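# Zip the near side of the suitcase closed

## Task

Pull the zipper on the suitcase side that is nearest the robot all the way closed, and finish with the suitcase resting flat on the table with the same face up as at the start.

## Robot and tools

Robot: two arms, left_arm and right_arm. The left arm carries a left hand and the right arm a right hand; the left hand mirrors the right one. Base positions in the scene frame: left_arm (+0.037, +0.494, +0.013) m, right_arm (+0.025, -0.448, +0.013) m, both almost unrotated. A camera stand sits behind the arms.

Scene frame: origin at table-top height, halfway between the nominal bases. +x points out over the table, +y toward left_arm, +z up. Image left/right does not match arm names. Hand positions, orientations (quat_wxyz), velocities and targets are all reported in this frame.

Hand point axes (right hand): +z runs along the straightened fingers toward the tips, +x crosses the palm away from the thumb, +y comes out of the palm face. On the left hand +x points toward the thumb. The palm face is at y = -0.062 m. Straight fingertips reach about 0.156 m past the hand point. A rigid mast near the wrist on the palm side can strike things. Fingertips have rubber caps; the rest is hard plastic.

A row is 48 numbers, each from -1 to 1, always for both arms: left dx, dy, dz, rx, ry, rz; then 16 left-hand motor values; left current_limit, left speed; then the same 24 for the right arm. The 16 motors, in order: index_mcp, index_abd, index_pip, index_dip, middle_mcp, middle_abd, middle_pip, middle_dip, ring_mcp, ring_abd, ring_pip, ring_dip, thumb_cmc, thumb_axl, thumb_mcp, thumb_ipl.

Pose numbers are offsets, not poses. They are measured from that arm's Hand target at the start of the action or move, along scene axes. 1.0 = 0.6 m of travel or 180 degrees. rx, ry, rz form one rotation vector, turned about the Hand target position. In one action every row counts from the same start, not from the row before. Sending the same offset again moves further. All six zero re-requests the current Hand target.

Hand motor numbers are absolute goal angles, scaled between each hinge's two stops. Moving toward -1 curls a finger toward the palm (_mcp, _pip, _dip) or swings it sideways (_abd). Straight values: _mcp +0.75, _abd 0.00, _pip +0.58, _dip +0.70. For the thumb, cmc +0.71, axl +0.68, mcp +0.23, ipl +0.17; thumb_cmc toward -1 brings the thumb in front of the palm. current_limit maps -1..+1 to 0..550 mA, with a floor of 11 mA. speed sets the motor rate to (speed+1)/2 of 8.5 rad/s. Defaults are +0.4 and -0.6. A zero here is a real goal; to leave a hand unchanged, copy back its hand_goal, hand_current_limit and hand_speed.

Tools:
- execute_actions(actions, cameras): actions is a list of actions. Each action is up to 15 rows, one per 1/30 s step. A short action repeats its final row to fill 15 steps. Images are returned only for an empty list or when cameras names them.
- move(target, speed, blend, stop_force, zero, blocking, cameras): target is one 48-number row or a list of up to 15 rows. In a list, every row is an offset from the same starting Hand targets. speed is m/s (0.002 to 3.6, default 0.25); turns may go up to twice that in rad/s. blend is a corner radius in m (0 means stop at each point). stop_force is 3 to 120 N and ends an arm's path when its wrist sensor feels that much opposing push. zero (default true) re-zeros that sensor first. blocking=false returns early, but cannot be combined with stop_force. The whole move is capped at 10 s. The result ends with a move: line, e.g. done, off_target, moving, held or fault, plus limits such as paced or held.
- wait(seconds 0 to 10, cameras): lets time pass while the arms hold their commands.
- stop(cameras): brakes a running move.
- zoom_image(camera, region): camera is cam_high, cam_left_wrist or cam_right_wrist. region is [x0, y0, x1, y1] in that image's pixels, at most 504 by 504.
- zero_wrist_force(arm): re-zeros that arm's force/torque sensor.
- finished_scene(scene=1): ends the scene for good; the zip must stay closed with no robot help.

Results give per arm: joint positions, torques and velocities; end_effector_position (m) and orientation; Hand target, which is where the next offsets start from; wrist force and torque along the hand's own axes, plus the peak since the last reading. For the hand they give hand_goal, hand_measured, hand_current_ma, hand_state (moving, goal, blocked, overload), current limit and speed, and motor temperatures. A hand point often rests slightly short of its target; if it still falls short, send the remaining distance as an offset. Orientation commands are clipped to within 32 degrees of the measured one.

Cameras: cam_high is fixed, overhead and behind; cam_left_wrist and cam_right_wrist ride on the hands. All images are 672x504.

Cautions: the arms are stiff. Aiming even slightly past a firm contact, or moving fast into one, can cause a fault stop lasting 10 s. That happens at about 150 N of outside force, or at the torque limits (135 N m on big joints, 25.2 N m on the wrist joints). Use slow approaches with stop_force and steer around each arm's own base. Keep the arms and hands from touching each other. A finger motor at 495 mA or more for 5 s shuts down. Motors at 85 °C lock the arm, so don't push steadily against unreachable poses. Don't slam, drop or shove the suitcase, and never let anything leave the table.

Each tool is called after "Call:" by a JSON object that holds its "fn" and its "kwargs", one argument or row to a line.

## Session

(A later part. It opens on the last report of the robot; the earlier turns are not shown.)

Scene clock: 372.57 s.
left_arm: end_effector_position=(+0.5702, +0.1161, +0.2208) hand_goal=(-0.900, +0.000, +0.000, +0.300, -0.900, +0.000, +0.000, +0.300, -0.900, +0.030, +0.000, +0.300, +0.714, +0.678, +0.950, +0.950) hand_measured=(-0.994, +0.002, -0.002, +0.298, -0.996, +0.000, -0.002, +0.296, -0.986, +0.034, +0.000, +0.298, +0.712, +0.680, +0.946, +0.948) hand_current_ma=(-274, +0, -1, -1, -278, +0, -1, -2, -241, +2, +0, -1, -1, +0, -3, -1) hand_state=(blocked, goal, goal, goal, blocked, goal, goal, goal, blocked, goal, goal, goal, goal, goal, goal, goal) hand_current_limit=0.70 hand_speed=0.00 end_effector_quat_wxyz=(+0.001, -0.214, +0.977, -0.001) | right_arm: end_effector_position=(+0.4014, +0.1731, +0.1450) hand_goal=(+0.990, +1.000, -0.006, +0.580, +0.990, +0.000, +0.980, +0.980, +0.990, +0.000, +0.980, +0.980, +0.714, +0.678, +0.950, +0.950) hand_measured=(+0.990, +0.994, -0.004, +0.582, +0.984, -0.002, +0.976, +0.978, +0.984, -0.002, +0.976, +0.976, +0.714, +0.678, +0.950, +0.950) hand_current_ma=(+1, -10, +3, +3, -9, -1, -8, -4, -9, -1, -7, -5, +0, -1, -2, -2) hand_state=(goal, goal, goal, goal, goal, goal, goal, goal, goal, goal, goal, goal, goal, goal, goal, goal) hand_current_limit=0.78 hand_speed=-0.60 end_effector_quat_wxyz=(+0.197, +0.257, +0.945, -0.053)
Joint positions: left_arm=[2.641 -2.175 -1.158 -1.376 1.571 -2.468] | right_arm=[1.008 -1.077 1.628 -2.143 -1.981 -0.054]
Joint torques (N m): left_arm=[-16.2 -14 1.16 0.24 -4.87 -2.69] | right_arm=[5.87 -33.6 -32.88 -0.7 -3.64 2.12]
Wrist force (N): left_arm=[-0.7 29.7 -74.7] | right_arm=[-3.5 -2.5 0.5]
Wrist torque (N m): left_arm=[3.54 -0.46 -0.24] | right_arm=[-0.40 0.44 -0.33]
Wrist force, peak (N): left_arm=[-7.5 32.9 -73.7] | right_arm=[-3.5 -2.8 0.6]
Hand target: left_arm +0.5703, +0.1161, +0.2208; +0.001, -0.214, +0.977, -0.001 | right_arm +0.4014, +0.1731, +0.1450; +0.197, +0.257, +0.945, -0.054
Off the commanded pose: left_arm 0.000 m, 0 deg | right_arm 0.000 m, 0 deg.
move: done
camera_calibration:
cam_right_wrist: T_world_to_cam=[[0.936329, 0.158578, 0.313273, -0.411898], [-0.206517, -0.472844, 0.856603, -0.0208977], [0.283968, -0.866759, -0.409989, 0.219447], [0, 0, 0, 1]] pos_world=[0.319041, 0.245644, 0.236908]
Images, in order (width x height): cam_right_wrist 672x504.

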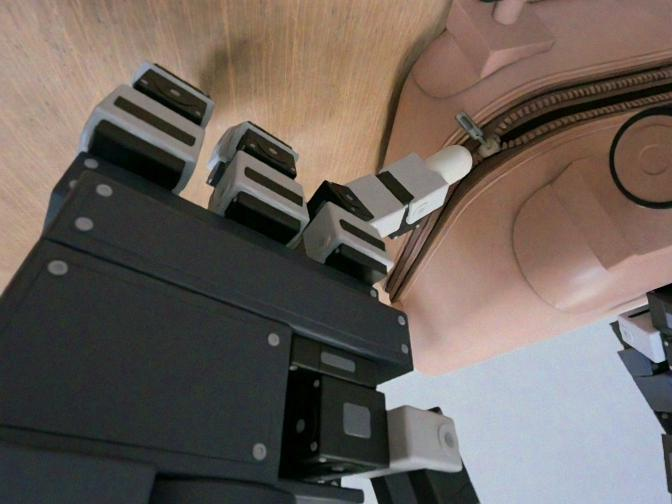

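Call:
{"fn": "move", "kwargs": {
  "target": [
    [-0.0025,-0.001,0,0,0,0,-0.9,0,0.0,0.3,-0.9,0,0.0,0.3,-0.9,0.03,0.0,0.3,0.714,0.678,0.95,0.95,0.7,0.0,0.0005,-0.0003,0,0,0,0,0.99,1.0,-0.007,0.58,0.99,0,0.98,0.98,0.99,0,0.98,0.98,0.714,0.678,0.95,0.95,0.78,-0.6]
  ],
  "speed": 0.02
}}

Call:
{"fn": "move", "kwargs": {
  "target": [
    [0,0,0,0,0,0,-0.9,0,0.0,0.3,-0.9,0,0.0,0.3,-0.9,0.03,0.0,0.3,0.714,0.678,0.95,0.95,0.7,0.0,0.0199,-0.0162,0,0,0,0,0.99,1.0,-0.007,0.58,0.99,0,0.98,0.98,0.99,0,0.98,0.98,0.714,0.678,0.95,0.95,0.78,-0.6]
  ],
  "speed": 0.02,
  "stop_force": 10,
  "cameras": ["cam_right_wrist"]
}}

Call:
{"fn": "zoom_image", "kwargs": {
  "camera": "cam_right_wrist",
  "region": [430, 80, 550, 180]
}}

Scene clock: 373.63 s.
left_arm: end_effector_position=(+0.5689, +0.1155, +0.2208) hand_goal=(-0.900, +0.000, +0.000, +0.300, -0.900, +0.000, +0.000, +0.300, -0.900, +0.030, +0.000, +0.300, +0.714, +0.678, +0.950, +0.950) hand_measured=(-0.994, +0.002, -0.002, +0.298, -0.996, +0.000, -0.002, +0.296, -0.986, +0.034, +0.000, +0.298, +0.712, +0.680, +0.946, +0.948) hand_current_ma=(-274, +0, -1, -1, -278, +0, -1, -2, -241, +2, +0, -1, -1, +0, -3, -1) hand_state=(blocked, goal, goal, goal, blocked, goal, goal, goal, blocked, goal, goal, goal, goal, goal, goal, goal) hand_current_limit=0.70 hand_speed=0.00 end_effector_quat_wxyz=(+0.001, -0.214, +0.977, -0.001) | right_arm: end_effector_position=(+0.4017, +0.1730, +0.1450) hand_goal=(+0.990, +1.000, -0.006, +0.580, +0.990, +0.000, +0.980, +0.980, +0.990, +0.000, +0.980, +0.980, +0.714, +0.678, +0.950, +0.950) hand_measured=(+0.990, +0.994, -0.004, +0.582, +0.984, -0.002, +0.976, +0.978, +0.984, -0.002, +0.976, +0.976, +0.714, +0.678, +0.950, +0.950) hand_current_ma=(+1, -10, +3, +3, -9, -1, -8, -4, -9, -1, -7, -5, +0, -1, -2, -2) hand_state=(goal, goal, goal, goal, goal, goal, goal, goal, goal, goal, goal, goal, goal, goal, goal, goal) hand_current_limit=0.78 hand_speed=-0.60 end_effector_quat_wxyz=(+0.197, +0.257, +0.945, -0.054)
Joint positions: left_arm=[2.639 -2.173 -1.162 -1.375 1.571 -2.47] | right_arm=[1.007 -1.077 1.628 -2.143 -1.981 -0.055]
Joint torques (N m): left_arm=[-25.05 11.05 -22.34 -1.79 -6.75 -3.05] | right_arm=[-8.52 -44.87 -14.01 -4.4 -3.47 -1.66]
Wrist force (N): left_arm=[-25.8 6.7 -69.7] | right_arm=[-3.3 -2.3 0.7]
Wrist torque (N m): left_arm=[2.97 -0.29 -1.29] | right_arm=[-0.39 0.41 -0.28]
Wrist force, peak (N): left_arm=[-7.2 27.6 -76.7] | right_arm=[-3.5 -2.6 0.8]
Hand target: left_arm +0.5688, +0.1155, +0.2208; +0.001, -0.214, +0.977, -0.001 | right_arm +0.4017, +0.1729, +0.1450; +0.197, +0.257, +0.945, -0.054
Off the commanded pose: left_arm 0.000 m, 0 deg | right_arm 0.000 m, 0 deg.
move: done

Scene clock: 375.43 s.
left_arm: end_effector_position=(+0.5687, +0.1155, +0.2208) hand_goal=(-0.900, +0.000, +0.000, +0.300, -0.900, +0.000, +0.000, +0.300, -0.900, +0.030, +0.000, +0.300, +0.714, +0.678, +0.950, +0.950) hand_measured=(-0.994, +0.002, -0.002, +0.298, -0.996, +0.000, -0.002, +0.296, -0.986, +0.034, +0.000, +0.298, +0.712, +0.680, +0.946, +0.948) hand_current_ma=(-274, +0, -1, -1, -278, +0, -1, -2, -241, +2, +0, -1, -1, +0, -3, -1) hand_state=(blocked, goal, goal, goal, blocked, goal, goal, goal, blocked, goal, goal, goal, goal, goal, goal, goal) hand_current_limit=0.70 hand_speed=0.00 end_effector_quat_wxyz=(+0.001, -0.214, +0.977, -0.001) | right_arm: end_effector_position=(+0.4136, +0.1632, +0.1450) hand_goal=(+0.990, +1.000, -0.006, +0.580, +0.990, +0.000, +0.980, +0.980, +0.990, +0.000, +0.980, +0.980, +0.714, +0.678, +0.950, +0.950) hand_measured=(+1.000, +1.000, -0.022, +0.568, +0.984, -0.002, +0.976, +0.978, +0.984, -0.002, +0.976, +0.976, +0.714, +0.678, +0.950, +0.950) hand_current_ma=(+20, +0, -37, -24, -9, -1, -8, -4, -9, -1, -7, -5, +0, -1, -2, -2) hand_state=(goal, goal, goal, goal, goal, goal, goal, goal, goal, goal, goal, goal, goal, goal, goal, goal) hand_current_limit=0.78 hand_speed=-0.60 end_effector_quat_wxyz=(+0.197, +0.257, +0.945, -0.054)
Joint positions: left_arm=[2.639 -2.173 -1.162 -1.375 1.571 -2.47] | right_arm=[0.983 -1.085 1.643 -2.161 -1.98 -0.081]
Joint torques (N m): left_arm=[-8.8 10.79 -15.2 -5.24 -4.13 0.16] | right_arm=[-12.97 -44.55 -6.61 -4.89 0.42 -1.9]
Wrist force (N): left_arm=[-21.6 7.9 -69.2] | right_arm=[3.4 -8.5 -7.2]
Wrist torque (N m): left_arm=[3.00 -0.31 -1.19] | right_arm=[0.13 0.22 0.46]
Wrist force, peak (N): left_arm=[-27.6 5.1 -69.3] | right_arm=[3.7 -8.4 -7.3]
Hand target: left_arm +0.5688, +0.1155, +0.2208; +0.001, -0.214, +0.977, -0.001 | right_arm +0.4136, +0.1632, +0.1450; +0.197, +0.257, +0.945, -0.054
Off the commanded pose: left_arm 0.000 m, 0 deg | right_arm 0.000 m, 0 deg.
move: done
camera_calibration:
cam_right_wrist: T_world_to_cam=[[0.936376, 0.158379, 0.313235, -0.42182], [-0.20659, -0.472776, 0.856623, -0.0229878], [0.283761, -0.866833, -0.409976, 0.207544], [0, 0, 0, 1]] pos_world=[0.331341, 0.235845, 0.236909]
Images, in order (width x height): cam_right_wrist 672x504.

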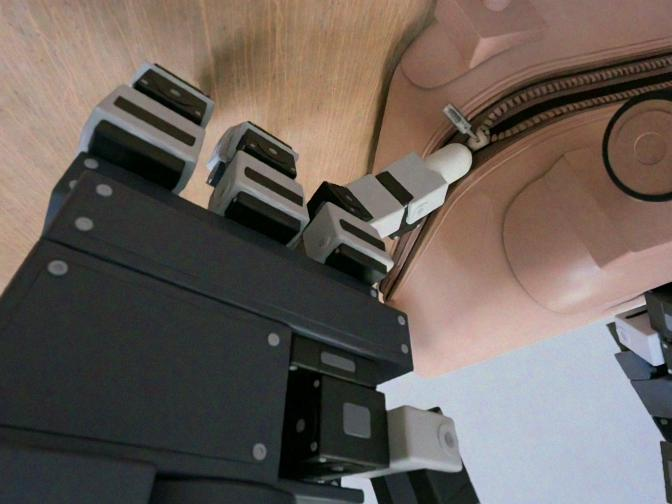

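Scaled by 4.200 from the camera's 672x504 image, which has a finer 960x720 frame.

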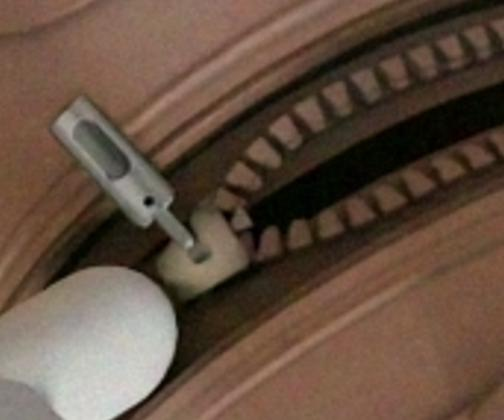

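Call:
{"fn": "move", "kwargs": {
  "target": [
    [0,0,0,0,0,0,-0.9,0,0.0,0.3,-0.9,0,0.0,0.3,-0.9,0.03,0.0,0.3,0.714,0.678,0.95,0.95,0.7,0.0,0.0051,0.0086,0,0,0,0,0.99,1.0,-0.007,0.58,0.99,0,0.98,0.98,0.99,0,0.98,0.98,0.714,0.678,0.95,0.95,0.78,-0.6]
  ],
  "speed": 0.02,
  "stop_force": 35,
  "cameras": ["cam_right_wrist"]
}}

Call:
{"fn": "zoom_image", "kwargs": {
  "camera": "cam_right_wrist",
  "region": [430, 80, 550, 180]
}}

Scene clock: 377.07 s.
left_arm: end_effector_position=(+0.5688, +0.1155, +0.2208) hand_goal=(-0.900, +0.000, +0.000, +0.300, -0.900, +0.000, +0.000, +0.300, -0.900, +0.030, +0.000, +0.300, +0.714, +0.678, +0.950, +0.950) hand_measured=(-0.994, +0.002, -0.002, +0.298, -0.996, +0.000, -0.002, +0.296, -0.986, +0.034, +0.000, +0.298, +0.712, +0.680, +0.946, +0.948) hand_current_ma=(-274, +0, -1, -1, -278, +0, -1, -2, -241, +2, +0, -1, -1, +0, -3, -1) hand_state=(blocked, goal, goal, goal, blocked, goal, goal, goal, blocked, goal, goal, goal, goal, goal, goal, goal) hand_current_limit=0.70 hand_speed=0.00 end_effector_quat_wxyz=(+0.001, -0.214, +0.977, -0.001) | right_arm: end_effector_position=(+0.4167, +0.1684, +0.1450) hand_goal=(+0.990, +1.000, -0.006, +0.580, +0.990, +0.000, +0.980, +0.980, +0.990, +0.000, +0.980, +0.980, +0.714, +0.678, +0.950, +0.950) hand_measured=(+1.002, +0.998, +0.016, +0.574, +0.984, -0.002, +0.976, +0.978, +0.984, -0.002, +0.976, +0.976, +0.714, +0.678, +0.950, +0.950) hand_current_ma=(+27, -2, +57, -10, -9, -1, -8, -4, -9, -1, -7, -5, +0, -1, -2, -2) hand_state=(goal, goal, blocked, goal, goal, goal, goal, goal, goal, goal, goal, goal, goal, goal, goal, goal) hand_current_limit=0.78 hand_speed=-0.60 end_effector_quat_wxyz=(+0.197, +0.257, +0.945, -0.054)
Joint positions: left_arm=[2.639 -2.173 -1.162 -1.375 1.571 -2.47] | right_arm=[0.984 -1.073 1.624 -2.154 -1.98 -0.08]
Joint torques (N m): left_arm=[-15.82 9.71 -9.71 -5.2 -4.51 0.82] | right_arm=[-29.39 -26.39 -39.73 -5.34 -10.35 -0.15]
Wrist force (N): left_arm=[-25.7 -6.4 -66.2] | right_arm=[30.9 -34.9 -29.0]
Wrist torque (N m): left_arm=[2.44 -0.35 -0.84] | right_arm=[2.68 0.28 3.93]
Wrist force, peak (N): left_arm=[-21.6 7.8 -69.1] | right_arm=[31.0 -34.9 -28.9]
Hand target: left_arm +0.5688, +0.1155, +0.2208; +0.001, -0.214, +0.977, -0.001 | right_arm +0.4167, +0.1683, +0.1450; +0.197, +0.257, +0.945, -0.054
Off the commanded pose: left_arm 0.000 m, 0 deg | right_arm 0.000 m, 0 deg.
move: done
camera_calibration:
cam_right_wrist: T_world_to_cam=[[0.936396, 0.158422, 0.313153, -0.425451], [-0.206502, -0.472761, 0.856653, -0.0199496], [0.283759, -0.866833, -0.409977, 0.211201], [0, 0, 0, 1]] pos_world=[0.334341, 0.241045, 0.236909]
Images, in order (width x height): cam_right_wrist 672x504.

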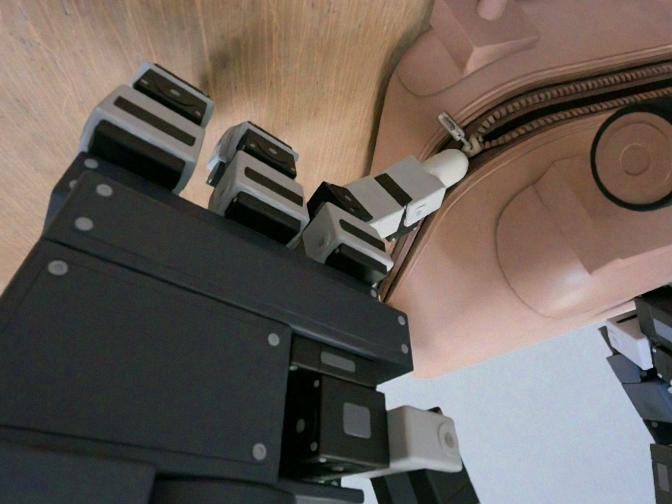

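Scaled by 4.200 from the camera's 672x504 image, which has a finer 960x720 frame.

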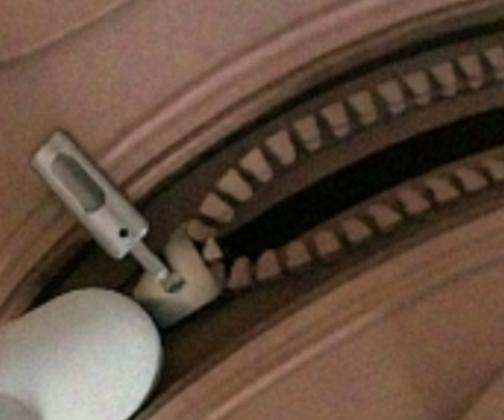

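Call:
{"fn": "move", "kwargs": {
  "target": [
    [0,0,0,0,0,0,-0.9,0,0.0,0.3,-0.9,0,0.0,0.3,-0.9,0.03,0.0,0.3,0.714,0.678,0.95,0.95,0.7,0.0,-0.0020,0.0003,0,0,0,0,0.99,1.0,-0.007,0.58,0.99,0,0.98,0.98,0.99,0,0.98,0.98,0.714,0.678,0.95,0.95,0.78,-0.6]
  ],
  "speed": 0.02
}}

Call:
{"fn": "move", "kwargs": {
  "target": [
    [0,0,0,0,0,0,-0.9,0,0.0,0.3,-0.9,0,0.0,0.3,-0.9,0.03,0.0,0.3,0.714,0.678,0.95,0.95,0.7,0.0,0.0023,0.0055,0,0,0,0,0.99,1.0,-0.007,0.58,0.99,0,0.98,0.98,0.99,0,0.98,0.98,0.714,0.678,0.95,0.95,0.78,-0.6]
  ],
  "speed": 0.02,
  "stop_force": 35,
  "cameras": ["cam_right_wrist"]
}}

Call:
{"fn": "zoom_image", "kwargs": {
  "camera": "cam_right_wrist",
  "region": [430, 80, 550, 180]
}}

Scene clock: 378.70 s.
left_arm: end_effector_position=(+0.5688, +0.1155, +0.2208) hand_goal=(-0.900, +0.000, +0.000, +0.300, -0.900, +0.000, +0.000, +0.300, -0.900, +0.030, +0.000, +0.300, +0.714, +0.678, +0.950, +0.950) hand_measured=(-0.994, +0.002, -0.002, +0.298, -0.996, +0.000, -0.002, +0.296, -0.986, +0.034, +0.000, +0.298, +0.712, +0.680, +0.946, +0.948) hand_current_ma=(-274, +0, -1, -1, -278, +0, -1, -2, -241, +2, +0, -1, -1, +0, -3, -1) hand_state=(blocked, goal, goal, goal, blocked, goal, goal, goal, blocked, goal, goal, goal, goal, goal, goal, goal) hand_current_limit=0.70 hand_speed=0.00 end_effector_quat_wxyz=(+0.001, -0.214, +0.977, -0.001) | right_arm: end_effector_position=(+0.4156, +0.1685, +0.1450) hand_goal=(+0.990, +1.000, -0.006, +0.580, +0.990, +0.000, +0.980, +0.980, +0.990, +0.000, +0.980, +0.980, +0.714, +0.678, +0.950, +0.950) hand_measured=(+1.002, +0.996, +0.016, +0.578, +0.984, -0.002, +0.976, +0.978, +0.984, -0.002, +0.976, +0.976, +0.714, +0.678, +0.950, +0.950) hand_current_ma=(+26, -7, +57, -2, -9, -1, -8, -4, -9, -1, -7, -5, +0, -1, -2, -2) hand_state=(goal, goal, blocked, goal, goal, goal, goal, goal, goal, goal, goal, goal, goal, goal, goal, goal) hand_current_limit=0.78 hand_speed=-0.60 end_effector_quat_wxyz=(+0.197, +0.257, +0.945, -0.054)
Joint positions: left_arm=[2.639 -2.173 -1.162 -1.375 1.571 -2.47] | right_arm=[0.985 -1.074 1.625 -2.153 -1.98 -0.079]
Joint torques (N m): left_arm=[-20.92 8.84 -7.74 -4.88 -5.02 -0.01] | right_arm=[-8.93 -43.47 -11.19 -3.69 -7.42 0.55]
Wrist force (N): left_arm=[-25.5 -7.0 -67.2] | right_arm=[17.8 -24.5 -17.7]
Wrist torque (N m): left_arm=[2.46 -0.34 -0.83] | right_arm=[1.33 0.37 2.30]
Wrist force, peak (N): left_arm=[-25.5 -7.0 -67.2] | right_arm=[31.1 -35.0 -28.8]
Hand target: left_arm +0.5688, +0.1155, +0.2208; +0.001, -0.214, +0.977, -0.001 | right_arm +0.4155, +0.1685, +0.1450; +0.197, +0.257, +0.945, -0.054
Off the commanded pose: left_arm 0.000 m, 0 deg | right_arm 0.000 m, 0 deg.
move: done

Scene clock: 380.03 s.
left_arm: end_effector_position=(+0.5687, +0.1155, +0.2208) hand_goal=(-0.900, +0.000, +0.000, +0.300, -0.900, +0.000, +0.000, +0.300, -0.900, +0.030, +0.000, +0.300, +0.714, +0.678, +0.950, +0.950) hand_measured=(-0.994, +0.002, -0.002, +0.298, -0.996, +0.000, -0.002, +0.296, -0.986, +0.034, +0.000, +0.298, +0.712, +0.680, +0.946, +0.948) hand_current_ma=(-274, +0, -1, -1, -278, +0, -1, -2, -241, +2, +0, -1, -1, +0, -3, -1) hand_state=(blocked, goal, goal, goal, blocked, goal, goal, goal, blocked, goal, goal, goal, goal, goal, goal, goal) hand_current_limit=0.70 hand_speed=0.00 end_effector_quat_wxyz=(+0.001, -0.214, +0.977, -0.001) | right_arm: end_effector_position=(+0.4169, +0.1718, +0.1450) hand_goal=(+0.990, +1.000, -0.006, +0.580, +0.990, +0.000, +0.980, +0.980, +0.990, +0.000, +0.980, +0.980, +0.714, +0.678, +0.950, +0.950) hand_measured=(+1.002, +0.992, +0.038, +0.590, +0.984, -0.002, +0.976, +0.978, +0.984, -0.002, +0.976, +0.976, +0.714, +0.678, +0.950, +0.950) hand_current_ma=(+28, -13, +131, +19, -9, -1, -8, -4, -9, -1, -7, -5, +0, -1, -2, -2) hand_state=(goal, goal, blocked, goal, goal, goal, goal, goal, goal, goal, goal, goal, goal, goal, goal, goal) hand_current_limit=0.78 hand_speed=-0.60 end_effector_quat_wxyz=(+0.197, +0.257, +0.945, -0.054)
Joint positions: left_arm=[2.639 -2.173 -1.162 -1.375 1.571 -2.47] | right_arm=[0.987 -1.066 1.613 -2.148 -1.98 -0.077]
Joint torques (N m): left_arm=[-17.4 7.26 -9.27 -4.6 -5.43 -0.73] | right_arm=[-21.52 -27.3 -38.9 -5.06 -7.02 0.03]
Wrist force (N): left_arm=[-25.3 -8.2 -65.8] | right_arm=[28.2 -32.2 -26.5]
Wrist torque (N m): left_arm=[2.36 -0.32 -0.80] | right_arm=[2.47 0.31 3.67]
Wrist force, peak (N): left_arm=[-25.6 -7.2 -67.2] | right_arm=[32.5 -35.6 -30.2]
Hand target: left_arm +0.5688, +0.1155, +0.2208; +0.001, -0.214, +0.977, -0.001 | right_arm +0.4169, +0.1718, +0.1450; +0.197, +0.257, +0.945, -0.054
Off the commanded pose: left_arm 0.000 m, 0 deg | right_arm 0.000 m, 0 deg.
move: done
camera_calibration:
cam_right_wrist: T_world_to_cam=[[0.93639, 0.158408, 0.31318, -0.426178], [-0.206531, -0.472766, 0.856643, -0.0182879], [0.28376, -0.866833, -0.409977, 0.214091], [0, 0, 0, 1]] pos_world=[0.334541, 0.244445, 0.236909]
Images, in order (width x height): cam_right_wrist 672x504.

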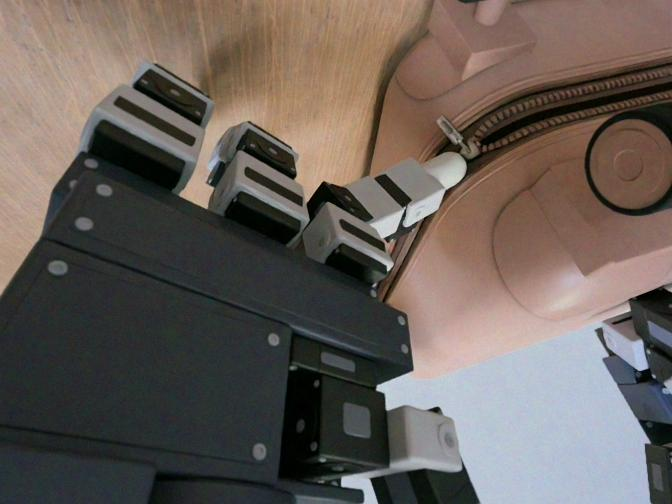

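Scaled by 4.200 from the camera's 672x504 image, which has a finer 960x720 frame.

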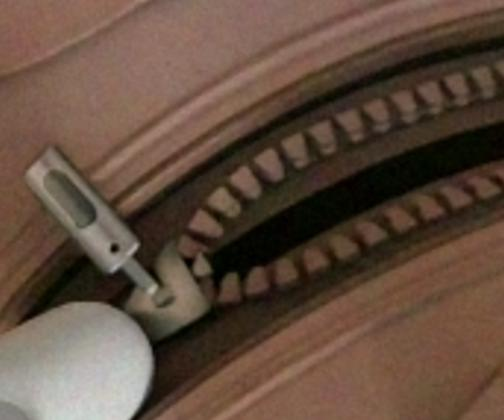

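Call:
{"fn": "move", "kwargs": {
  "target": [
    [0,0,0,0,0,0,-0.9,0,0.0,0.3,-0.9,0,0.0,0.3,-0.9,0.03,0.0,0.3,0.714,0.678,0.95,0.95,0.7,0.0,-0.0021,0.0013,0,0,0,0,0.99,1.0,-0.007,0.58,0.99,0,0.98,0.98,0.99,0,0.98,0.98,0.714,0.678,0.95,0.95,0.78,-0.6]
  ],
  "speed": 0.02
}}

Call:
{"fn": "move", "kwargs": {
  "target": [
    [0,0,0,0,0,0,-0.9,0,0.0,0.3,-0.9,0,0.0,0.3,-0.9,0.03,0.0,0.3,0.714,0.678,0.95,0.95,0.7,0.0,0.0013,0.0082,0,0,0,0,0.99,1.0,-0.007,0.58,0.99,0,0.98,0.98,0.99,0,0.98,0.98,0.714,0.678,0.95,0.95,0.78,-0.6]
  ],
  "speed": 0.02,
  "stop_force": 35,
  "cameras": ["cam_right_wrist"]
}}

Call:
{"fn": "zoom_image", "kwargs": {
  "camera": "cam_right_wrist",
  "region": [430, 80, 550, 180]
}}

Scene clock: 381.37 s.
left_arm: end_effector_position=(+0.5687, +0.1155, +0.2208) hand_goal=(-0.900, +0.000, +0.000, +0.300, -0.900, +0.000, +0.000, +0.300, -0.900, +0.030, +0.000, +0.300, +0.714, +0.678, +0.950, +0.950) hand_measured=(-0.994, +0.002, -0.002, +0.298, -0.996, +0.000, -0.002, +0.296, -0.986, +0.034, +0.000, +0.298, +0.712, +0.680, +0.946, +0.948) hand_current_ma=(-274, +0, -1, -1, -278, +0, -1, -2, -241, +2, +0, -1, -1, +0, -3, -1) hand_state=(blocked, goal, goal, goal, blocked, goal, goal, goal, blocked, goal, goal, goal, goal, goal, goal, goal) hand_current_limit=0.70 hand_speed=0.00 end_effector_quat_wxyz=(+0.001, -0.214, +0.977, -0.001) | right_arm: end_effector_position=(+0.4157, +0.1725, +0.1450) hand_goal=(+0.990, +1.000, -0.006, +0.580, +0.990, +0.000, +0.980, +0.980, +0.990, +0.000, +0.980, +0.980, +0.714, +0.678, +0.950, +0.950) hand_measured=(+1.002, +0.990, +0.038, +0.598, +0.984, -0.002, +0.976, +0.978, +0.984, -0.002, +0.976, +0.976, +0.714, +0.678, +0.950, +0.950) hand_current_ma=(+26, -19, +132, +43, -9, -1, -8, -4, -9, -1, -7, -5, +0, -1, -2, -2) hand_state=(goal, goal, blocked, goal, goal, goal, goal, goal, goal, goal, goal, goal, goal, goal, goal, goal) hand_current_limit=0.78 hand_speed=-0.60 end_effector_quat_wxyz=(+0.197, +0.257, +0.945, -0.054)
Joint positions: left_arm=[2.639 -2.173 -1.162 -1.375 1.571 -2.47] | right_arm=[0.989 -1.066 1.612 -2.147 -1.981 -0.075]
Joint torques (N m): left_arm=[-11.77 7.16 -10.94 -4.35 -5.36 -1.43] | right_arm=[-6.58 -31.41 -36.73 -3.41 -6.42 0.82]
Wrist force (N): left_arm=[-25.2 -9.0 -66.7] | right_arm=[13.7 -21.8 -14.3]
Wrist torque (N m): left_arm=[2.37 -0.33 -0.79] | right_arm=[1.08 0.35 1.95]
Wrist force, peak (N): left_arm=[-25.3 -9.0 -66.9] | right_arm=[28.1 -32.5 -26.6]
Hand target: left_arm +0.5688, +0.1155, +0.2208; +0.001, -0.214, +0.977, -0.001 | right_arm +0.4156, +0.1726, +0.1450; +0.197, +0.257, +0.945, -0.054
Off the commanded pose: left_arm 0.000 m, 0 deg | right_arm 0.000 m, 0 deg.
move: done

Scene clock: 382.77 s.
left_arm: end_effector_position=(+0.5688, +0.1155, +0.2208) hand_goal=(-0.900, +0.000, +0.000, +0.300, -0.900, +0.000, +0.000, +0.300, -0.900, +0.030, +0.000, +0.300, +0.714, +0.678, +0.950, +0.950) hand_measured=(-0.994, +0.002, -0.002, +0.298, -0.996, +0.000, -0.002, +0.296, -0.986, +0.034, +0.000, +0.298, +0.712, +0.680, +0.946, +0.948) hand_current_ma=(-274, +0, -1, -1, -278, +0, -1, -2, -241, +2, +0, -1, -1, +0, -3, -1) hand_state=(blocked, goal, goal, goal, blocked, goal, goal, goal, blocked, goal, goal, goal, goal, goal, goal, goal) hand_current_limit=0.70 hand_speed=0.00 end_effector_quat_wxyz=(+0.001, -0.214, +0.977, -0.001) | right_arm: end_effector_position=(+0.4164, +0.1775, +0.1450) hand_goal=(+0.990, +1.000, -0.006, +0.580, +0.990, +0.000, +0.980, +0.980, +0.990, +0.000, +0.980, +0.980, +0.714, +0.678, +0.950, +0.950) hand_measured=(+1.002, +0.980, +0.072, +0.616, +0.984, -0.002, +0.976, +0.978, +0.984, -0.002, +0.976, +0.976, +0.714, +0.678, +0.950, +0.950) hand_current_ma=(+26, -39, +266, +104, -9, -1, -8, -4, -9, -1, -7, -5, +0, -1, -2, -2) hand_state=(goal, goal, blocked, blocked, goal, goal, goal, goal, goal, goal, goal, goal, goal, goal, goal, goal) hand_current_limit=0.78 hand_speed=-0.60 end_effector_quat_wxyz=(+0.197, +0.257, +0.945, -0.054)
Joint positions: left_arm=[2.639 -2.173 -1.162 -1.375 1.571 -2.47] | right_arm=[0.992 -1.056 1.596 -2.139 -1.981 -0.071]
Joint torques (N m): left_arm=[-7.47 5.85 -11.86 -4.05 -5.39 -2.18] | right_arm=[-9.24 -31.03 -38 -3.95 -7.09 0.09]
Wrist force (N): left_arm=[-25.4 -8.6 -66.5] | right_arm=[18.8 -26.4 -18.7]
Wrist torque (N m): left_arm=[2.38 -0.33 -0.80] | right_arm=[1.66 0.34 2.74]
Wrist force, peak (N): left_arm=[-25.1 -9.1 -67.1] | right_arm=[19.2 -26.4 -18.7]
Hand target: left_arm +0.5688, +0.1155, +0.2208; +0.001, -0.214, +0.977, -0.001 | right_arm +0.4164, +0.1775, +0.1450; +0.197, +0.257, +0.945, -0.054
Off the commanded pose: left_arm 0.000 m, 0 deg | right_arm 0.000 m, 0 deg.
move: done
camera_calibration:
cam_right_wrist: T_world_to_cam=[[0.93639, 0.158408, 0.31318, -0.426706], [-0.206531, -0.472766, 0.856643, -0.0156757], [0.28376, -0.866833, -0.409977, 0.219145], [0, 0, 0, 1]] pos_world=[0.334141, 0.250145, 0.236909]
Images, in order (width x height): cam_right_wrist 672x504.

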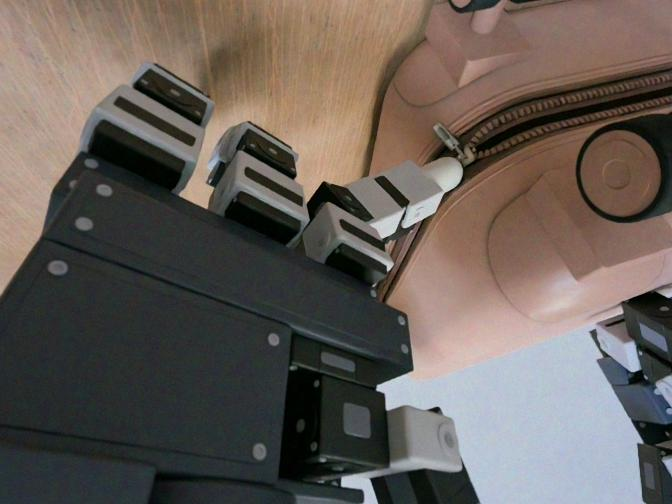

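Scaled by 4.200 from the camera's 672x504 image, which has a finer 960x720 frame.

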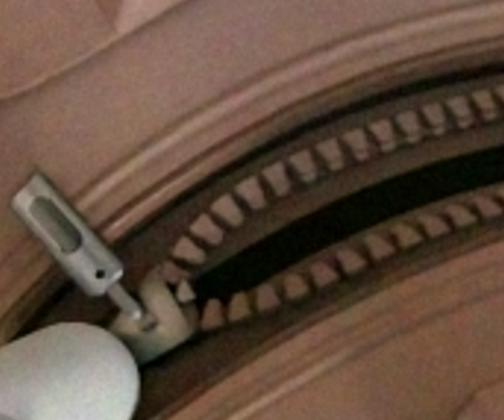

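Call:
{"fn": "move", "kwargs": {
  "target": [
    [0,0,0,0,0,0,-0.9,0,0.0,0.3,-0.9,0,0.0,0.3,-0.9,0.03,0.0,0.3,0.714,0.678,0.95,0.95,0.7,0.0,-0.0014,0.0009,0,0,0,0,0.99,1.0,-0.007,0.58,0.99,0,0.98,0.98,0.99,0,0.98,0.98,0.714,0.678,0.95,0.95,0.78,-0.6]
  ],
  "speed": 0.02
}}

Call:
{"fn": "move", "kwargs": {
  "target": [
    [0,0,0,0,0,0,-0.9,0,0.0,0.3,-0.9,0,0.0,0.3,-0.9,0.03,0.0,0.3,0.714,0.678,0.95,0.95,0.7,0.0,0.0023,0.0063,0,0,0,0,0.99,1.0,-0.007,0.58,0.99,0,0.98,0.98,0.99,0,0.98,0.98,0.714,0.678,0.95,0.95,0.78,-0.6]
  ],
  "speed": 0.02,
  "stop_force": 35,
  "cameras": ["cam_right_wrist"]
}}

Call:
{"fn": "zoom_image", "kwargs": {
  "camera": "cam_right_wrist",
  "region": [430, 80, 550, 180]
}}

Scene clock: 384.47 s.
left_arm: end_effector_position=(+0.5688, +0.1155, +0.2208) hand_goal=(-0.900, +0.000, +0.000, +0.300, -0.900, +0.000, +0.000, +0.300, -0.900, +0.030, +0.000, +0.300, +0.714, +0.678, +0.950, +0.950) hand_measured=(-0.994, +0.002, -0.002, +0.298, -0.996, +0.000, -0.002, +0.296, -0.986, +0.034, +0.000, +0.298, +0.712, +0.680, +0.946, +0.948) hand_current_ma=(-274, +0, -1, -1, -278, +0, -1, -2, -241, +2, +0, -1, -1, +0, -3, -1) hand_state=(blocked, goal, goal, goal, blocked, goal, goal, goal, blocked, goal, goal, goal, goal, goal, goal, goal) hand_current_limit=0.70 hand_speed=0.00 end_effector_quat_wxyz=(+0.001, -0.214, +0.977, -0.001) | right_arm: end_effector_position=(+0.4156, +0.1780, +0.1450) hand_goal=(+0.990, +1.000, -0.006, +0.580, +0.990, +0.000, +0.980, +0.980, +0.990, +0.000, +0.980, +0.980, +0.714, +0.678, +0.950, +0.950) hand_measured=(+1.002, +0.980, +0.072, +0.620, +0.984, -0.002, +0.976, +0.978, +0.984, -0.002, +0.976, +0.976, +0.714, +0.678, +0.950, +0.950) hand_current_ma=(+26, -42, +268, +113, -9, -1, -8, -4, -9, -1, -7, -5, +0, -1, -2, -2) hand_state=(goal, blocked, blocked, blocked, goal, goal, goal, goal, goal, goal, goal, goal, goal, goal, goal, goal) hand_current_limit=0.78 hand_speed=-0.60 end_effector_quat_wxyz=(+0.197, +0.257, +0.945, -0.054)
Joint positions: left_arm=[2.639 -2.173 -1.162 -1.375 1.571 -2.47] | right_arm=[0.994 -1.056 1.595 -2.138 -1.981 -0.07]
Joint torques (N m): left_arm=[-7.83 4.94 -13.46 -3.94 -5.1 -3.06] | right_arm=[-2.8 -32.16 -37.01 -2.9 -5.71 0.85]
Wrist force (N): left_arm=[-24.9 -9.0 -66.7] | right_arm=[9.3 -18.8 -10.5]
Wrist torque (N m): left_arm=[2.37 -0.35 -0.77] | right_arm=[0.87 0.36 1.62]
Wrist force, peak (N): left_arm=[-25.2 -9.0 -66.9] | right_arm=[19.0 -26.4 -18.8]
Hand target: left_arm +0.5688, +0.1155, +0.2208; +0.001, -0.214, +0.977, -0.001 | right_arm +0.4156, +0.1781, +0.1450; +0.197, +0.257, +0.945, -0.054
Off the commanded pose: left_arm 0.000 m, 0 deg | right_arm 0.000 m, 0 deg.
move: done

Scene clock: 385.83 s.
left_arm: end_effector_position=(+0.5688, +0.1155, +0.2208) hand_goal=(-0.900, +0.000, +0.000, +0.300, -0.900, +0.000, +0.000, +0.300, -0.900, +0.030, +0.000, +0.300, +0.714, +0.678, +0.950, +0.950) hand_measured=(-0.994, +0.002, -0.002, +0.298, -0.996, +0.000, -0.002, +0.296, -0.986, +0.034, +0.000, +0.298, +0.712, +0.680, +0.946, +0.948) hand_current_ma=(-274, +0, -1, -1, -278, +0, -1, -2, -241, +2, +0, -1, -1, +0, -3, -1) hand_state=(blocked, goal, goal, goal, blocked, goal, goal, goal, blocked, goal, goal, goal, goal, goal, goal, goal) hand_current_limit=0.70 hand_speed=0.00 end_effector_quat_wxyz=(+0.001, -0.214, +0.977, -0.001) | right_arm: end_effector_position=(+0.4169, +0.1818, +0.1450) hand_goal=(+0.990, +1.000, -0.006, +0.580, +0.990, +0.000, +0.980, +0.980, +0.990, +0.000, +0.980, +0.980, +0.714, +0.678, +0.950, +0.950) hand_measured=(+1.002, +0.974, +0.096, +0.630, +0.984, -0.002, +0.976, +0.978, +0.984, -0.002, +0.976, +0.976, +0.714, +0.678, +0.950, +0.950) hand_current_ma=(+26, -59, +371, +157, -9, -1, -8, -4, -9, -1, -7, -5, +0, -1, -2, -2) hand_state=(goal, blocked, blocked, blocked, goal, goal, goal, goal, goal, goal, goal, goal, goal, goal, goal, goal) hand_current_limit=0.78 hand_speed=-0.60 end_effector_quat_wxyz=(+0.197, +0.257, +0.945, -0.054)
Joint positions: left_arm=[2.639 -2.173 -1.162 -1.375 1.571 -2.47] | right_arm=[0.995 -1.048 1.582 -2.132 -1.981 -0.068]
Joint torques (N m): left_arm=[-7.72 4.22 -14.81 -3.97 -5.05 -3.01] | right_arm=[-10.97 -30.33 -37.96 -4.13 -4.25 0.17]
Wrist force (N): left_arm=[-25.2 -8.1 -65.6] | right_arm=[19.5 -26.9 -18.8]
Wrist torque (N m): left_arm=[2.36 -0.32 -0.80] | right_arm=[1.80 0.30 2.92]
Wrist force, peak (N): left_arm=[-25.0 -9.2 -67.2] | right_arm=[19.4 -27.1 -18.8]
Hand target: left_arm +0.5688, +0.1155, +0.2208; +0.001, -0.214, +0.977, -0.001 | right_arm +0.4169, +0.1818, +0.1450; +0.197, +0.257, +0.945, -0.054
Off the commanded pose: left_arm 0.000 m, 0 deg | right_arm 0.000 m, 0 deg.
move: done
camera_calibration:
cam_right_wrist: T_world_to_cam=[[0.936376, 0.158379, 0.313235, -0.427856], [-0.20659, -0.472776, 0.856623, -0.0135124], [0.283761, -0.866833, -0.409976, 0.22273], [0, 0, 0, 1]] pos_world=[0.334641, 0.254445, 0.236909]
Images, in order (width x height): cam_right_wrist 672x504.

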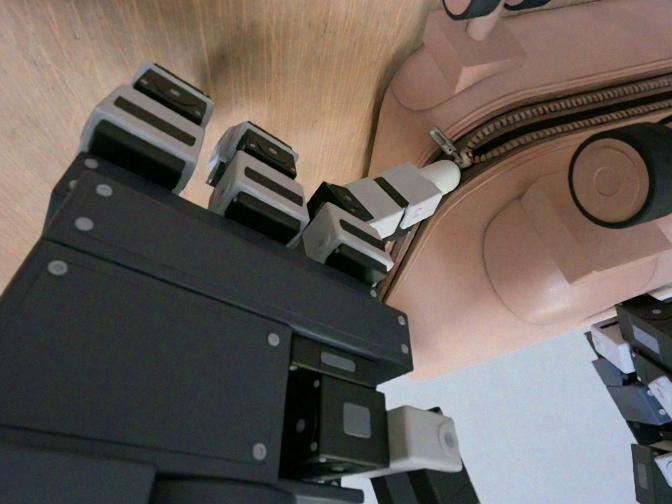

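Scaled by 4.200 from the camera's 672x504 image, which has a finer 960x720 frame.

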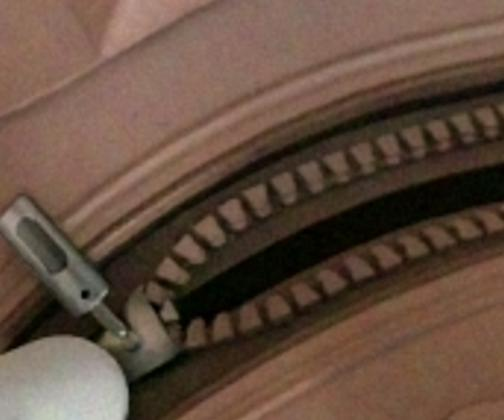

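Call:
{"fn": "move", "kwargs": {
  "target": [
    [0,0,0,0,0,0,-0.9,0,0.0,0.3,-0.9,0,0.0,0.3,-0.9,0.03,0.0,0.3,0.714,0.678,0.95,0.95,0.7,0.0,0.0018,0.0048,0,0,0,0,0.99,1.0,-0.007,0.58,0.99,0,0.98,0.98,0.99,0,0.98,0.98,0.714,0.678,0.95,0.95,0.78,-0.6]
  ],
  "speed": 0.02,
  "cameras": ["cam_right_wrist"]
}}

Call:
{"fn": "zoom_image", "kwargs": {
  "camera": "cam_right_wrist",
  "region": [400, 90, 500, 190]
}}

Scene clock: 388.37 s.
left_arm: end_effector_position=(+0.5688, +0.1155, +0.2208) hand_goal=(-0.900, +0.000, +0.000, +0.300, -0.900, +0.000, +0.000, +0.300, -0.900, +0.030, +0.000, +0.300, +0.714, +0.678, +0.950, +0.950) hand_measured=(-0.994, +0.002, -0.002, +0.298, -0.996, +0.000, -0.002, +0.296, -0.986, +0.034, +0.000, +0.298, +0.712, +0.680, +0.946, +0.948) hand_current_ma=(-274, +0, -1, -1, -278, +0, -1, -2, -241, +2, +0, -1, -1, +0, -3, -1) hand_state=(blocked, goal, goal, goal, blocked, goal, goal, goal, blocked, goal, goal, goal, goal, goal, goal, goal) hand_current_limit=0.70 hand_speed=0.00 end_effector_quat_wxyz=(+0.001, -0.214, +0.977, -0.001) | right_arm: end_effector_position=(+0.4180, +0.1847, +0.1450) hand_goal=(+0.990, +1.000, -0.006, +0.580, +0.990, +0.000, +0.980, +0.980, +0.990, +0.000, +0.980, +0.980, +0.714, +0.678, +0.950, +0.950) hand_measured=(+1.002, +0.968, +0.116, +0.642, +0.984, -0.002, +0.976, +0.978, +0.984, -0.002, +0.976, +0.976, +0.714, +0.678, +0.950, +0.950) hand_current_ma=(+28, -71, +467, +199, -9, -1, -8, -4, -9, -1, -7, -5, +0, -1, -2, -2) hand_state=(goal, blocked, blocked, blocked, goal, goal, goal, goal, goal, goal, goal, goal, goal, goal, goal, goal) hand_current_limit=0.78 hand_speed=-0.60 end_effector_quat_wxyz=(+0.197, +0.257, +0.945, -0.054)
Joint positions: left_arm=[2.639 -2.173 -1.162 -1.375 1.571 -2.47] | right_arm=[0.996 -1.042 1.572 -2.127 -1.981 -0.067]
Joint torques (N m): left_arm=[-7.8 2.33 -17.77 -3.9 -4.77 -3.09] | right_arm=[-16.28 -29.71 -38.59 -4.58 -4.94 -0.29]
Wrist force (N): left_arm=[-25.3 -7.5 -65.0] | right_arm=[27.7 -31.5 -25.7]
Wrist torque (N m): left_arm=[2.36 -0.31 -0.81] | right_arm=[2.64 0.33 3.95]
Wrist force, peak (N): left_arm=[-25.2 -8.3 -65.9] | right_arm=[27.7 -31.5 -25.7]
Hand target: left_arm +0.5688, +0.1155, +0.2208; +0.001, -0.214, +0.977, -0.001 | right_arm +0.4180, +0.1847, +0.1450; +0.197, +0.257, +0.945, -0.054
Off the commanded pose: left_arm 0.000 m, 0 deg | right_arm 0.000 m, 0 deg.
move: done
camera_calibration:
cam_right_wrist: T_world_to_cam=[[0.936385, 0.158421, 0.313186, -0.429239], [-0.206518, -0.472805, 0.856624, -0.0119992], [0.283784, -0.866809, -0.410011, 0.224868], [0, 0, 0, 1]] pos_world=[0.335641, 0.257245, 0.236909]
Images, in order (width x height): cam_right_wrist 672x504.

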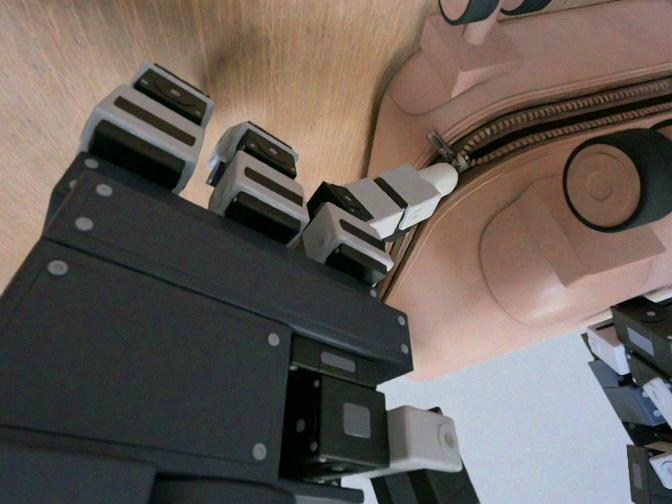

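Scaled by 5.040 from the camera's 672x504 image, which has a finer 960x720 frame.

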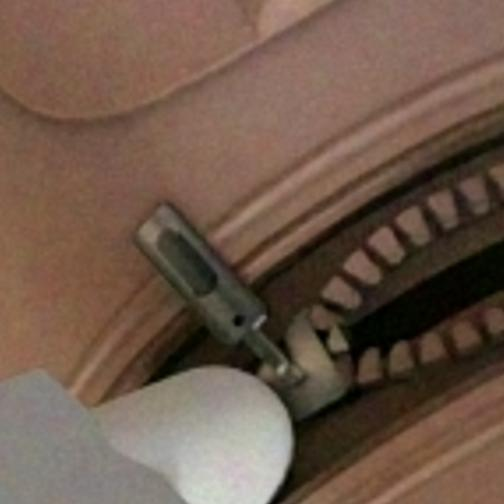

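Call:
{"fn": "move", "kwargs": {
  "target": [
    [0,0,0,0,0,0,-0.9,0,0.0,0.3,-0.9,0,0.0,0.3,-0.9,0.03,0.0,0.3,0.714,0.678,0.95,0.95,0.7,0.0,-0.0218,0.0155,0,0,0,0,0.99,1.0,-0.007,0.58,0.99,0,0.98,0.98,0.99,0,0.98,0.98,0.714,0.678,0.95,0.95,0.78,-0.6],
    [0,0,0,0,0,0,-0.9,0,0.0,0.3,-0.9,0,0.0,0.3,-0.9,0.03,0.0,0.3,0.714,0.678,0.95,0.95,0.7,0.0,-0.045,-0.022,0,0,0,0,0.99,1.0,-0.007,0.58,0.99,0,0.98,0.98,0.99,0,0.98,0.98,0.714,0.678,0.95,0.95,0.78,-0.6]
  ],
  "speed": 0.06,
  "cameras": ["cam_high","cam_right_wrist"]
}}

Call:
{"fn": "zoom_image", "kwargs": {
  "camera": "cam_right_wrist",
  "region": [420, 50, 620, 200]
}}

Call:
{"fn": "zoom_image", "kwargs": {
  "camera": "cam_high",
  "region": [220, 180, 440, 360]
}}

Scene clock: 390.43 s.
left_arm: end_effector_position=(+0.5688, +0.1155, +0.2208) hand_goal=(-0.900, +0.000, +0.000, +0.300, -0.900, +0.000, +0.000, +0.300, -0.900, +0.030, +0.000, +0.300, +0.714, +0.678, +0.950, +0.950) hand_measured=(-0.994, +0.002, -0.002, +0.298, -0.996, +0.000, -0.002, +0.296, -0.986, +0.034, +0.000, +0.298, +0.712, +0.680, +0.946, +0.948) hand_current_ma=(-274, +0, -1, -1, -278, +0, -1, -2, -241, +2, +0, -1, -1, +0, -3, -1) hand_state=(blocked, goal, goal, goal, blocked, goal, goal, goal, blocked, goal, goal, goal, goal, goal, goal, goal) hand_current_limit=0.70 hand_speed=0.00 end_effector_quat_wxyz=(+0.001, -0.214, +0.977, -0.001) | right_arm: end_effector_position=(+0.3911, +0.1716, +0.1450) hand_goal=(+0.990, +1.000, -0.006, +0.580, +0.990, +0.000, +0.980, +0.980, +0.990, +0.000, +0.980, +0.980, +0.714, +0.678, +0.950, +0.950) hand_measured=(+0.990, +0.988, -0.004, +0.582, +0.984, -0.002, +0.976, +0.978, +0.984, -0.002, +0.976, +0.976, +0.714, +0.678, +0.950, +0.950) hand_current_ma=(+1, -22, +3, +4, -9, -1, -8, -4, -9, -1, -7, -5, +0, -1, -2, -2) hand_state=(goal, goal, goal, goal, goal, goal, goal, goal, goal, goal, goal, goal, goal, goal, goal, goal) hand_current_limit=0.78 hand_speed=-0.60 end_effector_quat_wxyz=(+0.197, +0.257, +0.945, -0.054)
Joint positions: left_arm=[2.639 -2.173 -1.162 -1.375 1.571 -2.47] | right_arm=[1.02 -1.088 1.644 -2.142 -1.981 -0.041]
Joint torques (N m): left_arm=[-7.63 1.31 -19.8 -3.89 -4.08 -0.98] | right_arm=[-8.11 -48.86 -5.17 -4.18 -2.19 -1.84]
Wrist force (N): left_arm=[-18.7 -4.1 -68.8] | right_arm=[-2.5 -3.0 1.0]
Wrist torque (N m): left_arm=[2.60 -0.32 -0.70] | right_arm=[-0.51 0.31 -0.24]
Wrist force, peak (N): left_arm=[-25.2 -9.8 -67.8] | right_arm=[28.5 -31.8 -26.1]
Hand target: left_arm +0.5688, +0.1155, +0.2208; +0.001, -0.214, +0.977, -0.001 | right_arm +0.3910, +0.1715, +0.1450; +0.197, +0.257, +0.945, -0.054
Off the commanded pose: left_arm 0.000 m, 0 deg | right_arm 0.000 m, 0 deg.
move: done
camera_calibration:
cam_right_wrist: T_world_to_cam=[[0.936371, 0.158414, 0.313233, -0.401995], [-0.206599, -0.472698, 0.856664, -0.0237112], [0.283772, -0.866869, -0.409893, 0.221224], [0, 0, 0, 1]] pos_world=[0.308741, 0.244246, 0.236909]
Images, in order (width x height): cam_high 672x504, cam_right_wrist 672x504.

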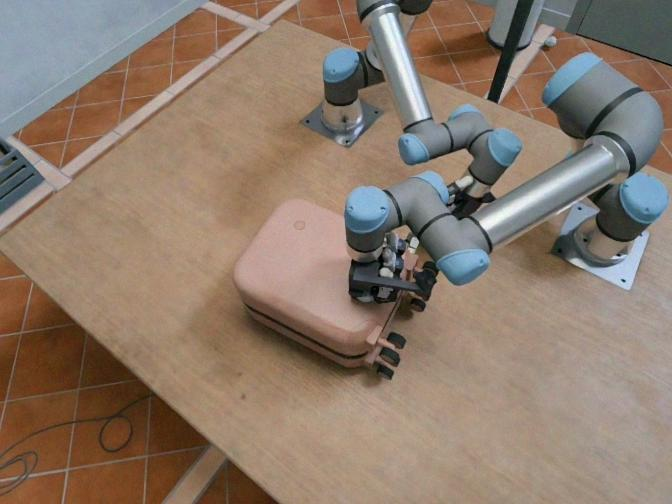

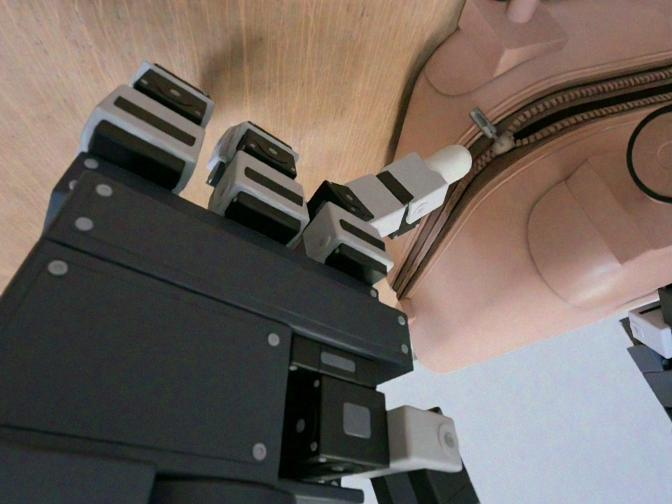

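Scaled by 2.520 from the camera's 672x504 image, which has a finer 960x720 frame.

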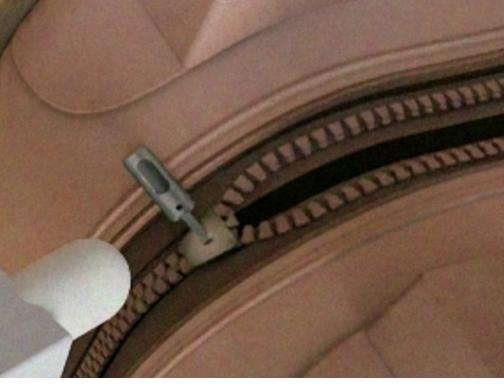

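Scaled by 2.291 from the camera's 672x504 image, which has a finer 960x720 frame.

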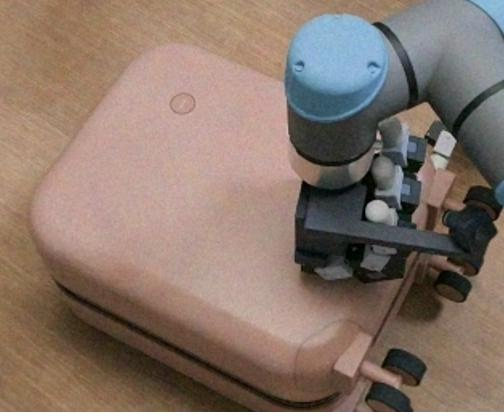

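Call:
{"fn": "move", "kwargs": {
  "target": [
    [0.0006,-0.0034,0,0,0,0,-0.9,0,0.0,0.3,-0.9,0,0.0,0.3,-0.9,0.03,0.0,0.3,0.714,0.678,0.95,0.95,0.7,0.0,0.0213,0.0025,0,0,0,-0.0278,0.99,1.0,-0.007,0.58,0.99,0,0.98,0.98,0.99,0,0.98,0.98,0.714,0.678,0.95,0.95,0.78,-0.6]
  ],
  "speed": 0.05
}}

Call:
{"fn": "move", "kwargs": {
  "target": [
    [0,0,0,0,0,0,-0.9,0,0.0,0.3,-0.9,0,0.0,0.3,-0.9,0.03,0.0,0.3,0.714,0.678,0.95,0.95,0.7,0.0,0.0210,-0.0098,0,0,0,0,0.99,1.0,-0.007,0.58,0.99,0,0.98,0.98,0.99,0,0.98,0.98,0.714,0.678,0.95,0.95,0.78,-0.6]
  ],
  "speed": 0.03,
  "stop_force": 10,
  "cameras": ["cam_right_wrist"]
}}

Call:
{"fn": "zoom_image", "kwargs": {
  "camera": "cam_right_wrist",
  "region": [420, 80, 540, 180]
}}

Scene clock: 392.73 s.
left_arm: end_effector_position=(+0.5691, +0.1134, +0.2208) hand_goal=(-0.900, +0.000, +0.000, +0.300, -0.900, +0.000, +0.000, +0.300, -0.900, +0.030, +0.000, +0.300, +0.714, +0.678, +0.950, +0.950) hand_measured=(-0.994, +0.002, -0.002, +0.298, -0.996, +0.000, -0.002, +0.296, -0.986, +0.034, +0.000, +0.298, +0.712, +0.680, +0.946, +0.948) hand_current_ma=(-274, +0, -1, -1, -278, +0, -1, -2, -241, +2, +0, -1, -1, +0, -3, -1) hand_state=(blocked, goal, goal, goal, blocked, goal, goal, goal, blocked, goal, goal, goal, goal, goal, goal, goal) hand_current_limit=0.70 hand_speed=0.00 end_effector_quat_wxyz=(+0.001, -0.214, +0.977, -0.001) | right_arm: end_effector_position=(+0.4038, +0.1730, +0.1450) hand_goal=(+0.990, +1.000, -0.006, +0.580, +0.990, +0.000, +0.980, +0.980, +0.990, +0.000, +0.980, +0.980, +0.714, +0.678, +0.950, +0.950) hand_measured=(+0.990, +0.988, -0.004, +0.582, +0.984, -0.002, +0.976, +0.978, +0.984, -0.002, +0.976, +0.976, +0.714, +0.678, +0.950, +0.950) hand_current_ma=(+1, -22, +3, +4, -9, -1, -8, -4, -9, -1, -7, -5, +0, -1, -2, -2) hand_state=(goal, goal, goal, goal, goal, goal, goal, goal, goal, goal, goal, goal, goal, goal, goal, goal) hand_current_limit=0.78 hand_speed=-0.60 end_effector_quat_wxyz=(+0.194, +0.298, +0.933, -0.062)
Joint positions: left_arm=[2.637 -2.176 -1.156 -1.377 1.571 -2.472] | right_arm=[1.016 -1.058 1.584 -2.077 -1.981 0.05]
Joint torques (N m): left_arm=[-19.83 -13.43 0.52 -0.3 -4.95 -2.87] | right_arm=[-8.79 -36.73 -32.92 -0.25 1.83 2.3]
Wrist force (N): left_arm=[-6.0 30.8 -74.0] | right_arm=[-2.5 -2.8 1.3]
Wrist torque (N m): left_arm=[3.51 -0.46 -0.47] | right_arm=[-0.53 0.30 -0.26]
Wrist force, peak (N): left_arm=[-7.4 35.3 -74.4] | right_arm=[-2.7 -3.2 1.4]
Hand target: left_arm +0.5691, +0.1134, +0.2208; +0.001, -0.214, +0.977, -0.001 | right_arm +0.4038, +0.1730, +0.1450; +0.194, +0.298, +0.933, -0.062
Off the commanded pose: left_arm 0.000 m, 0 deg | right_arm 0.000 m, 0 deg.
move: done

Scene clock: 394.23 s.
left_arm: end_effector_position=(+0.5691, +0.1134, +0.2208) hand_goal=(-0.900, +0.000, +0.000, +0.300, -0.900, +0.000, +0.000, +0.300, -0.900, +0.030, +0.000, +0.300, +0.714, +0.678, +0.950, +0.950) hand_measured=(-0.994, +0.002, -0.002, +0.298, -0.996, +0.000, -0.002, +0.296, -0.986, +0.034, +0.000, +0.298, +0.712, +0.680, +0.946, +0.948) hand_current_ma=(-274, +0, -1, -1, -278, +0, -1, -2, -241, +2, +0, -1, -1, +0, -3, -1) hand_state=(blocked, goal, goal, goal, blocked, goal, goal, goal, blocked, goal, goal, goal, goal, goal, goal, goal) hand_current_limit=0.70 hand_speed=0.00 end_effector_quat_wxyz=(+0.001, -0.214, +0.977, -0.001) | right_arm: end_effector_position=(+0.4164, +0.1671, +0.1450) hand_goal=(+0.990, +1.000, -0.006, +0.580, +0.990, +0.000, +0.980, +0.980, +0.990, +0.000, +0.980, +0.980, +0.714, +0.678, +0.950, +0.950) hand_measured=(+0.990, +0.988, -0.004, +0.582, +0.984, -0.002, +0.976, +0.978, +0.984, -0.002, +0.976, +0.976, +0.714, +0.678, +0.950, +0.950) hand_current_ma=(+1, -22, +3, +4, -9, -1, -8, -4, -9, -1, -7, -5, +0, -1, -2, -2) hand_state=(goal, goal, goal, goal, goal, goal, goal, goal, goal, goal, goal, goal, goal, goal, goal, goal) hand_current_limit=0.78 hand_speed=-0.60 end_effector_quat_wxyz=(+0.194, +0.298, +0.933, -0.062)
Joint positions: left_arm=[2.637 -2.176 -1.156 -1.377 1.571 -2.472] | right_arm=[0.995 -1.058 1.587 -2.089 -1.981 0.027]
Joint torques (N m): left_arm=[-19.51 -13.73 1.01 -0.07 -4.19 -2.77] | right_arm=[-9.45 -49.35 -5.77 -4.39 -3.52 -1.77]
Wrist force (N): left_arm=[-5.7 30.9 -74.0] | right_arm=[-2.8 -2.9 1.1]
Wrist torque (N m): left_arm=[3.50 -0.46 -0.46] | right_arm=[-0.51 0.34 -0.20]
Wrist force, peak (N): left_arm=[-5.8 31.0 -74.4] | right_arm=[-2.8 -3.1 1.1]
Hand target: left_arm +0.5691, +0.1134, +0.2208; +0.001, -0.214, +0.977, -0.001 | right_arm +0.4164, +0.1671, +0.1450; +0.194, +0.298, +0.933, -0.062
Off the commanded pose: left_arm 0.000 m, 0 deg | right_arm 0.000 m, 0 deg.
move: done
camera_calibration:
cam_right_wrist: T_world_to_cam=[[0.946644, 0.0761007, 0.313168, -0.415508], [-0.246977, -0.452968, 0.856634, -0.00705782], [0.207046, -0.888273, -0.410004, 0.245702], [0, 0, 0, 1]] pos_world=[0.340724, 0.246674, 0.236909]
Images, in order (width x height): cam_right_wrist 672x504.

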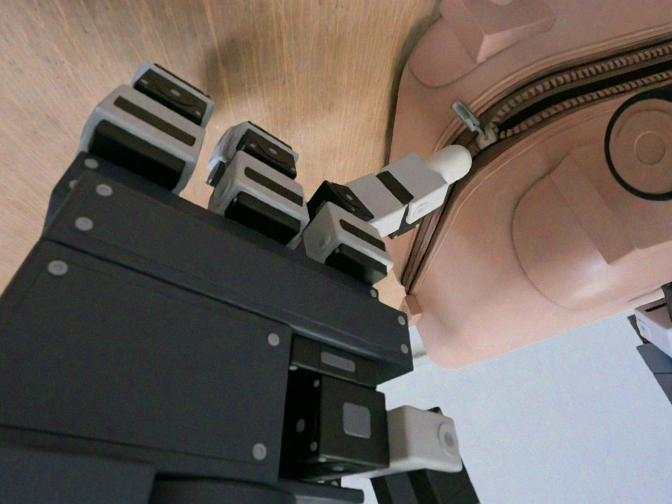

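Scaled by 4.200 from the camera's 672x504 image, which has a finer 960x720 frame.

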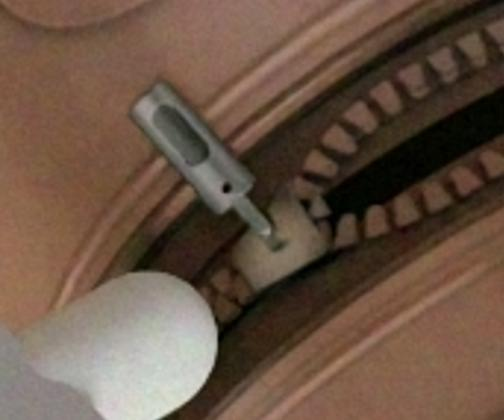

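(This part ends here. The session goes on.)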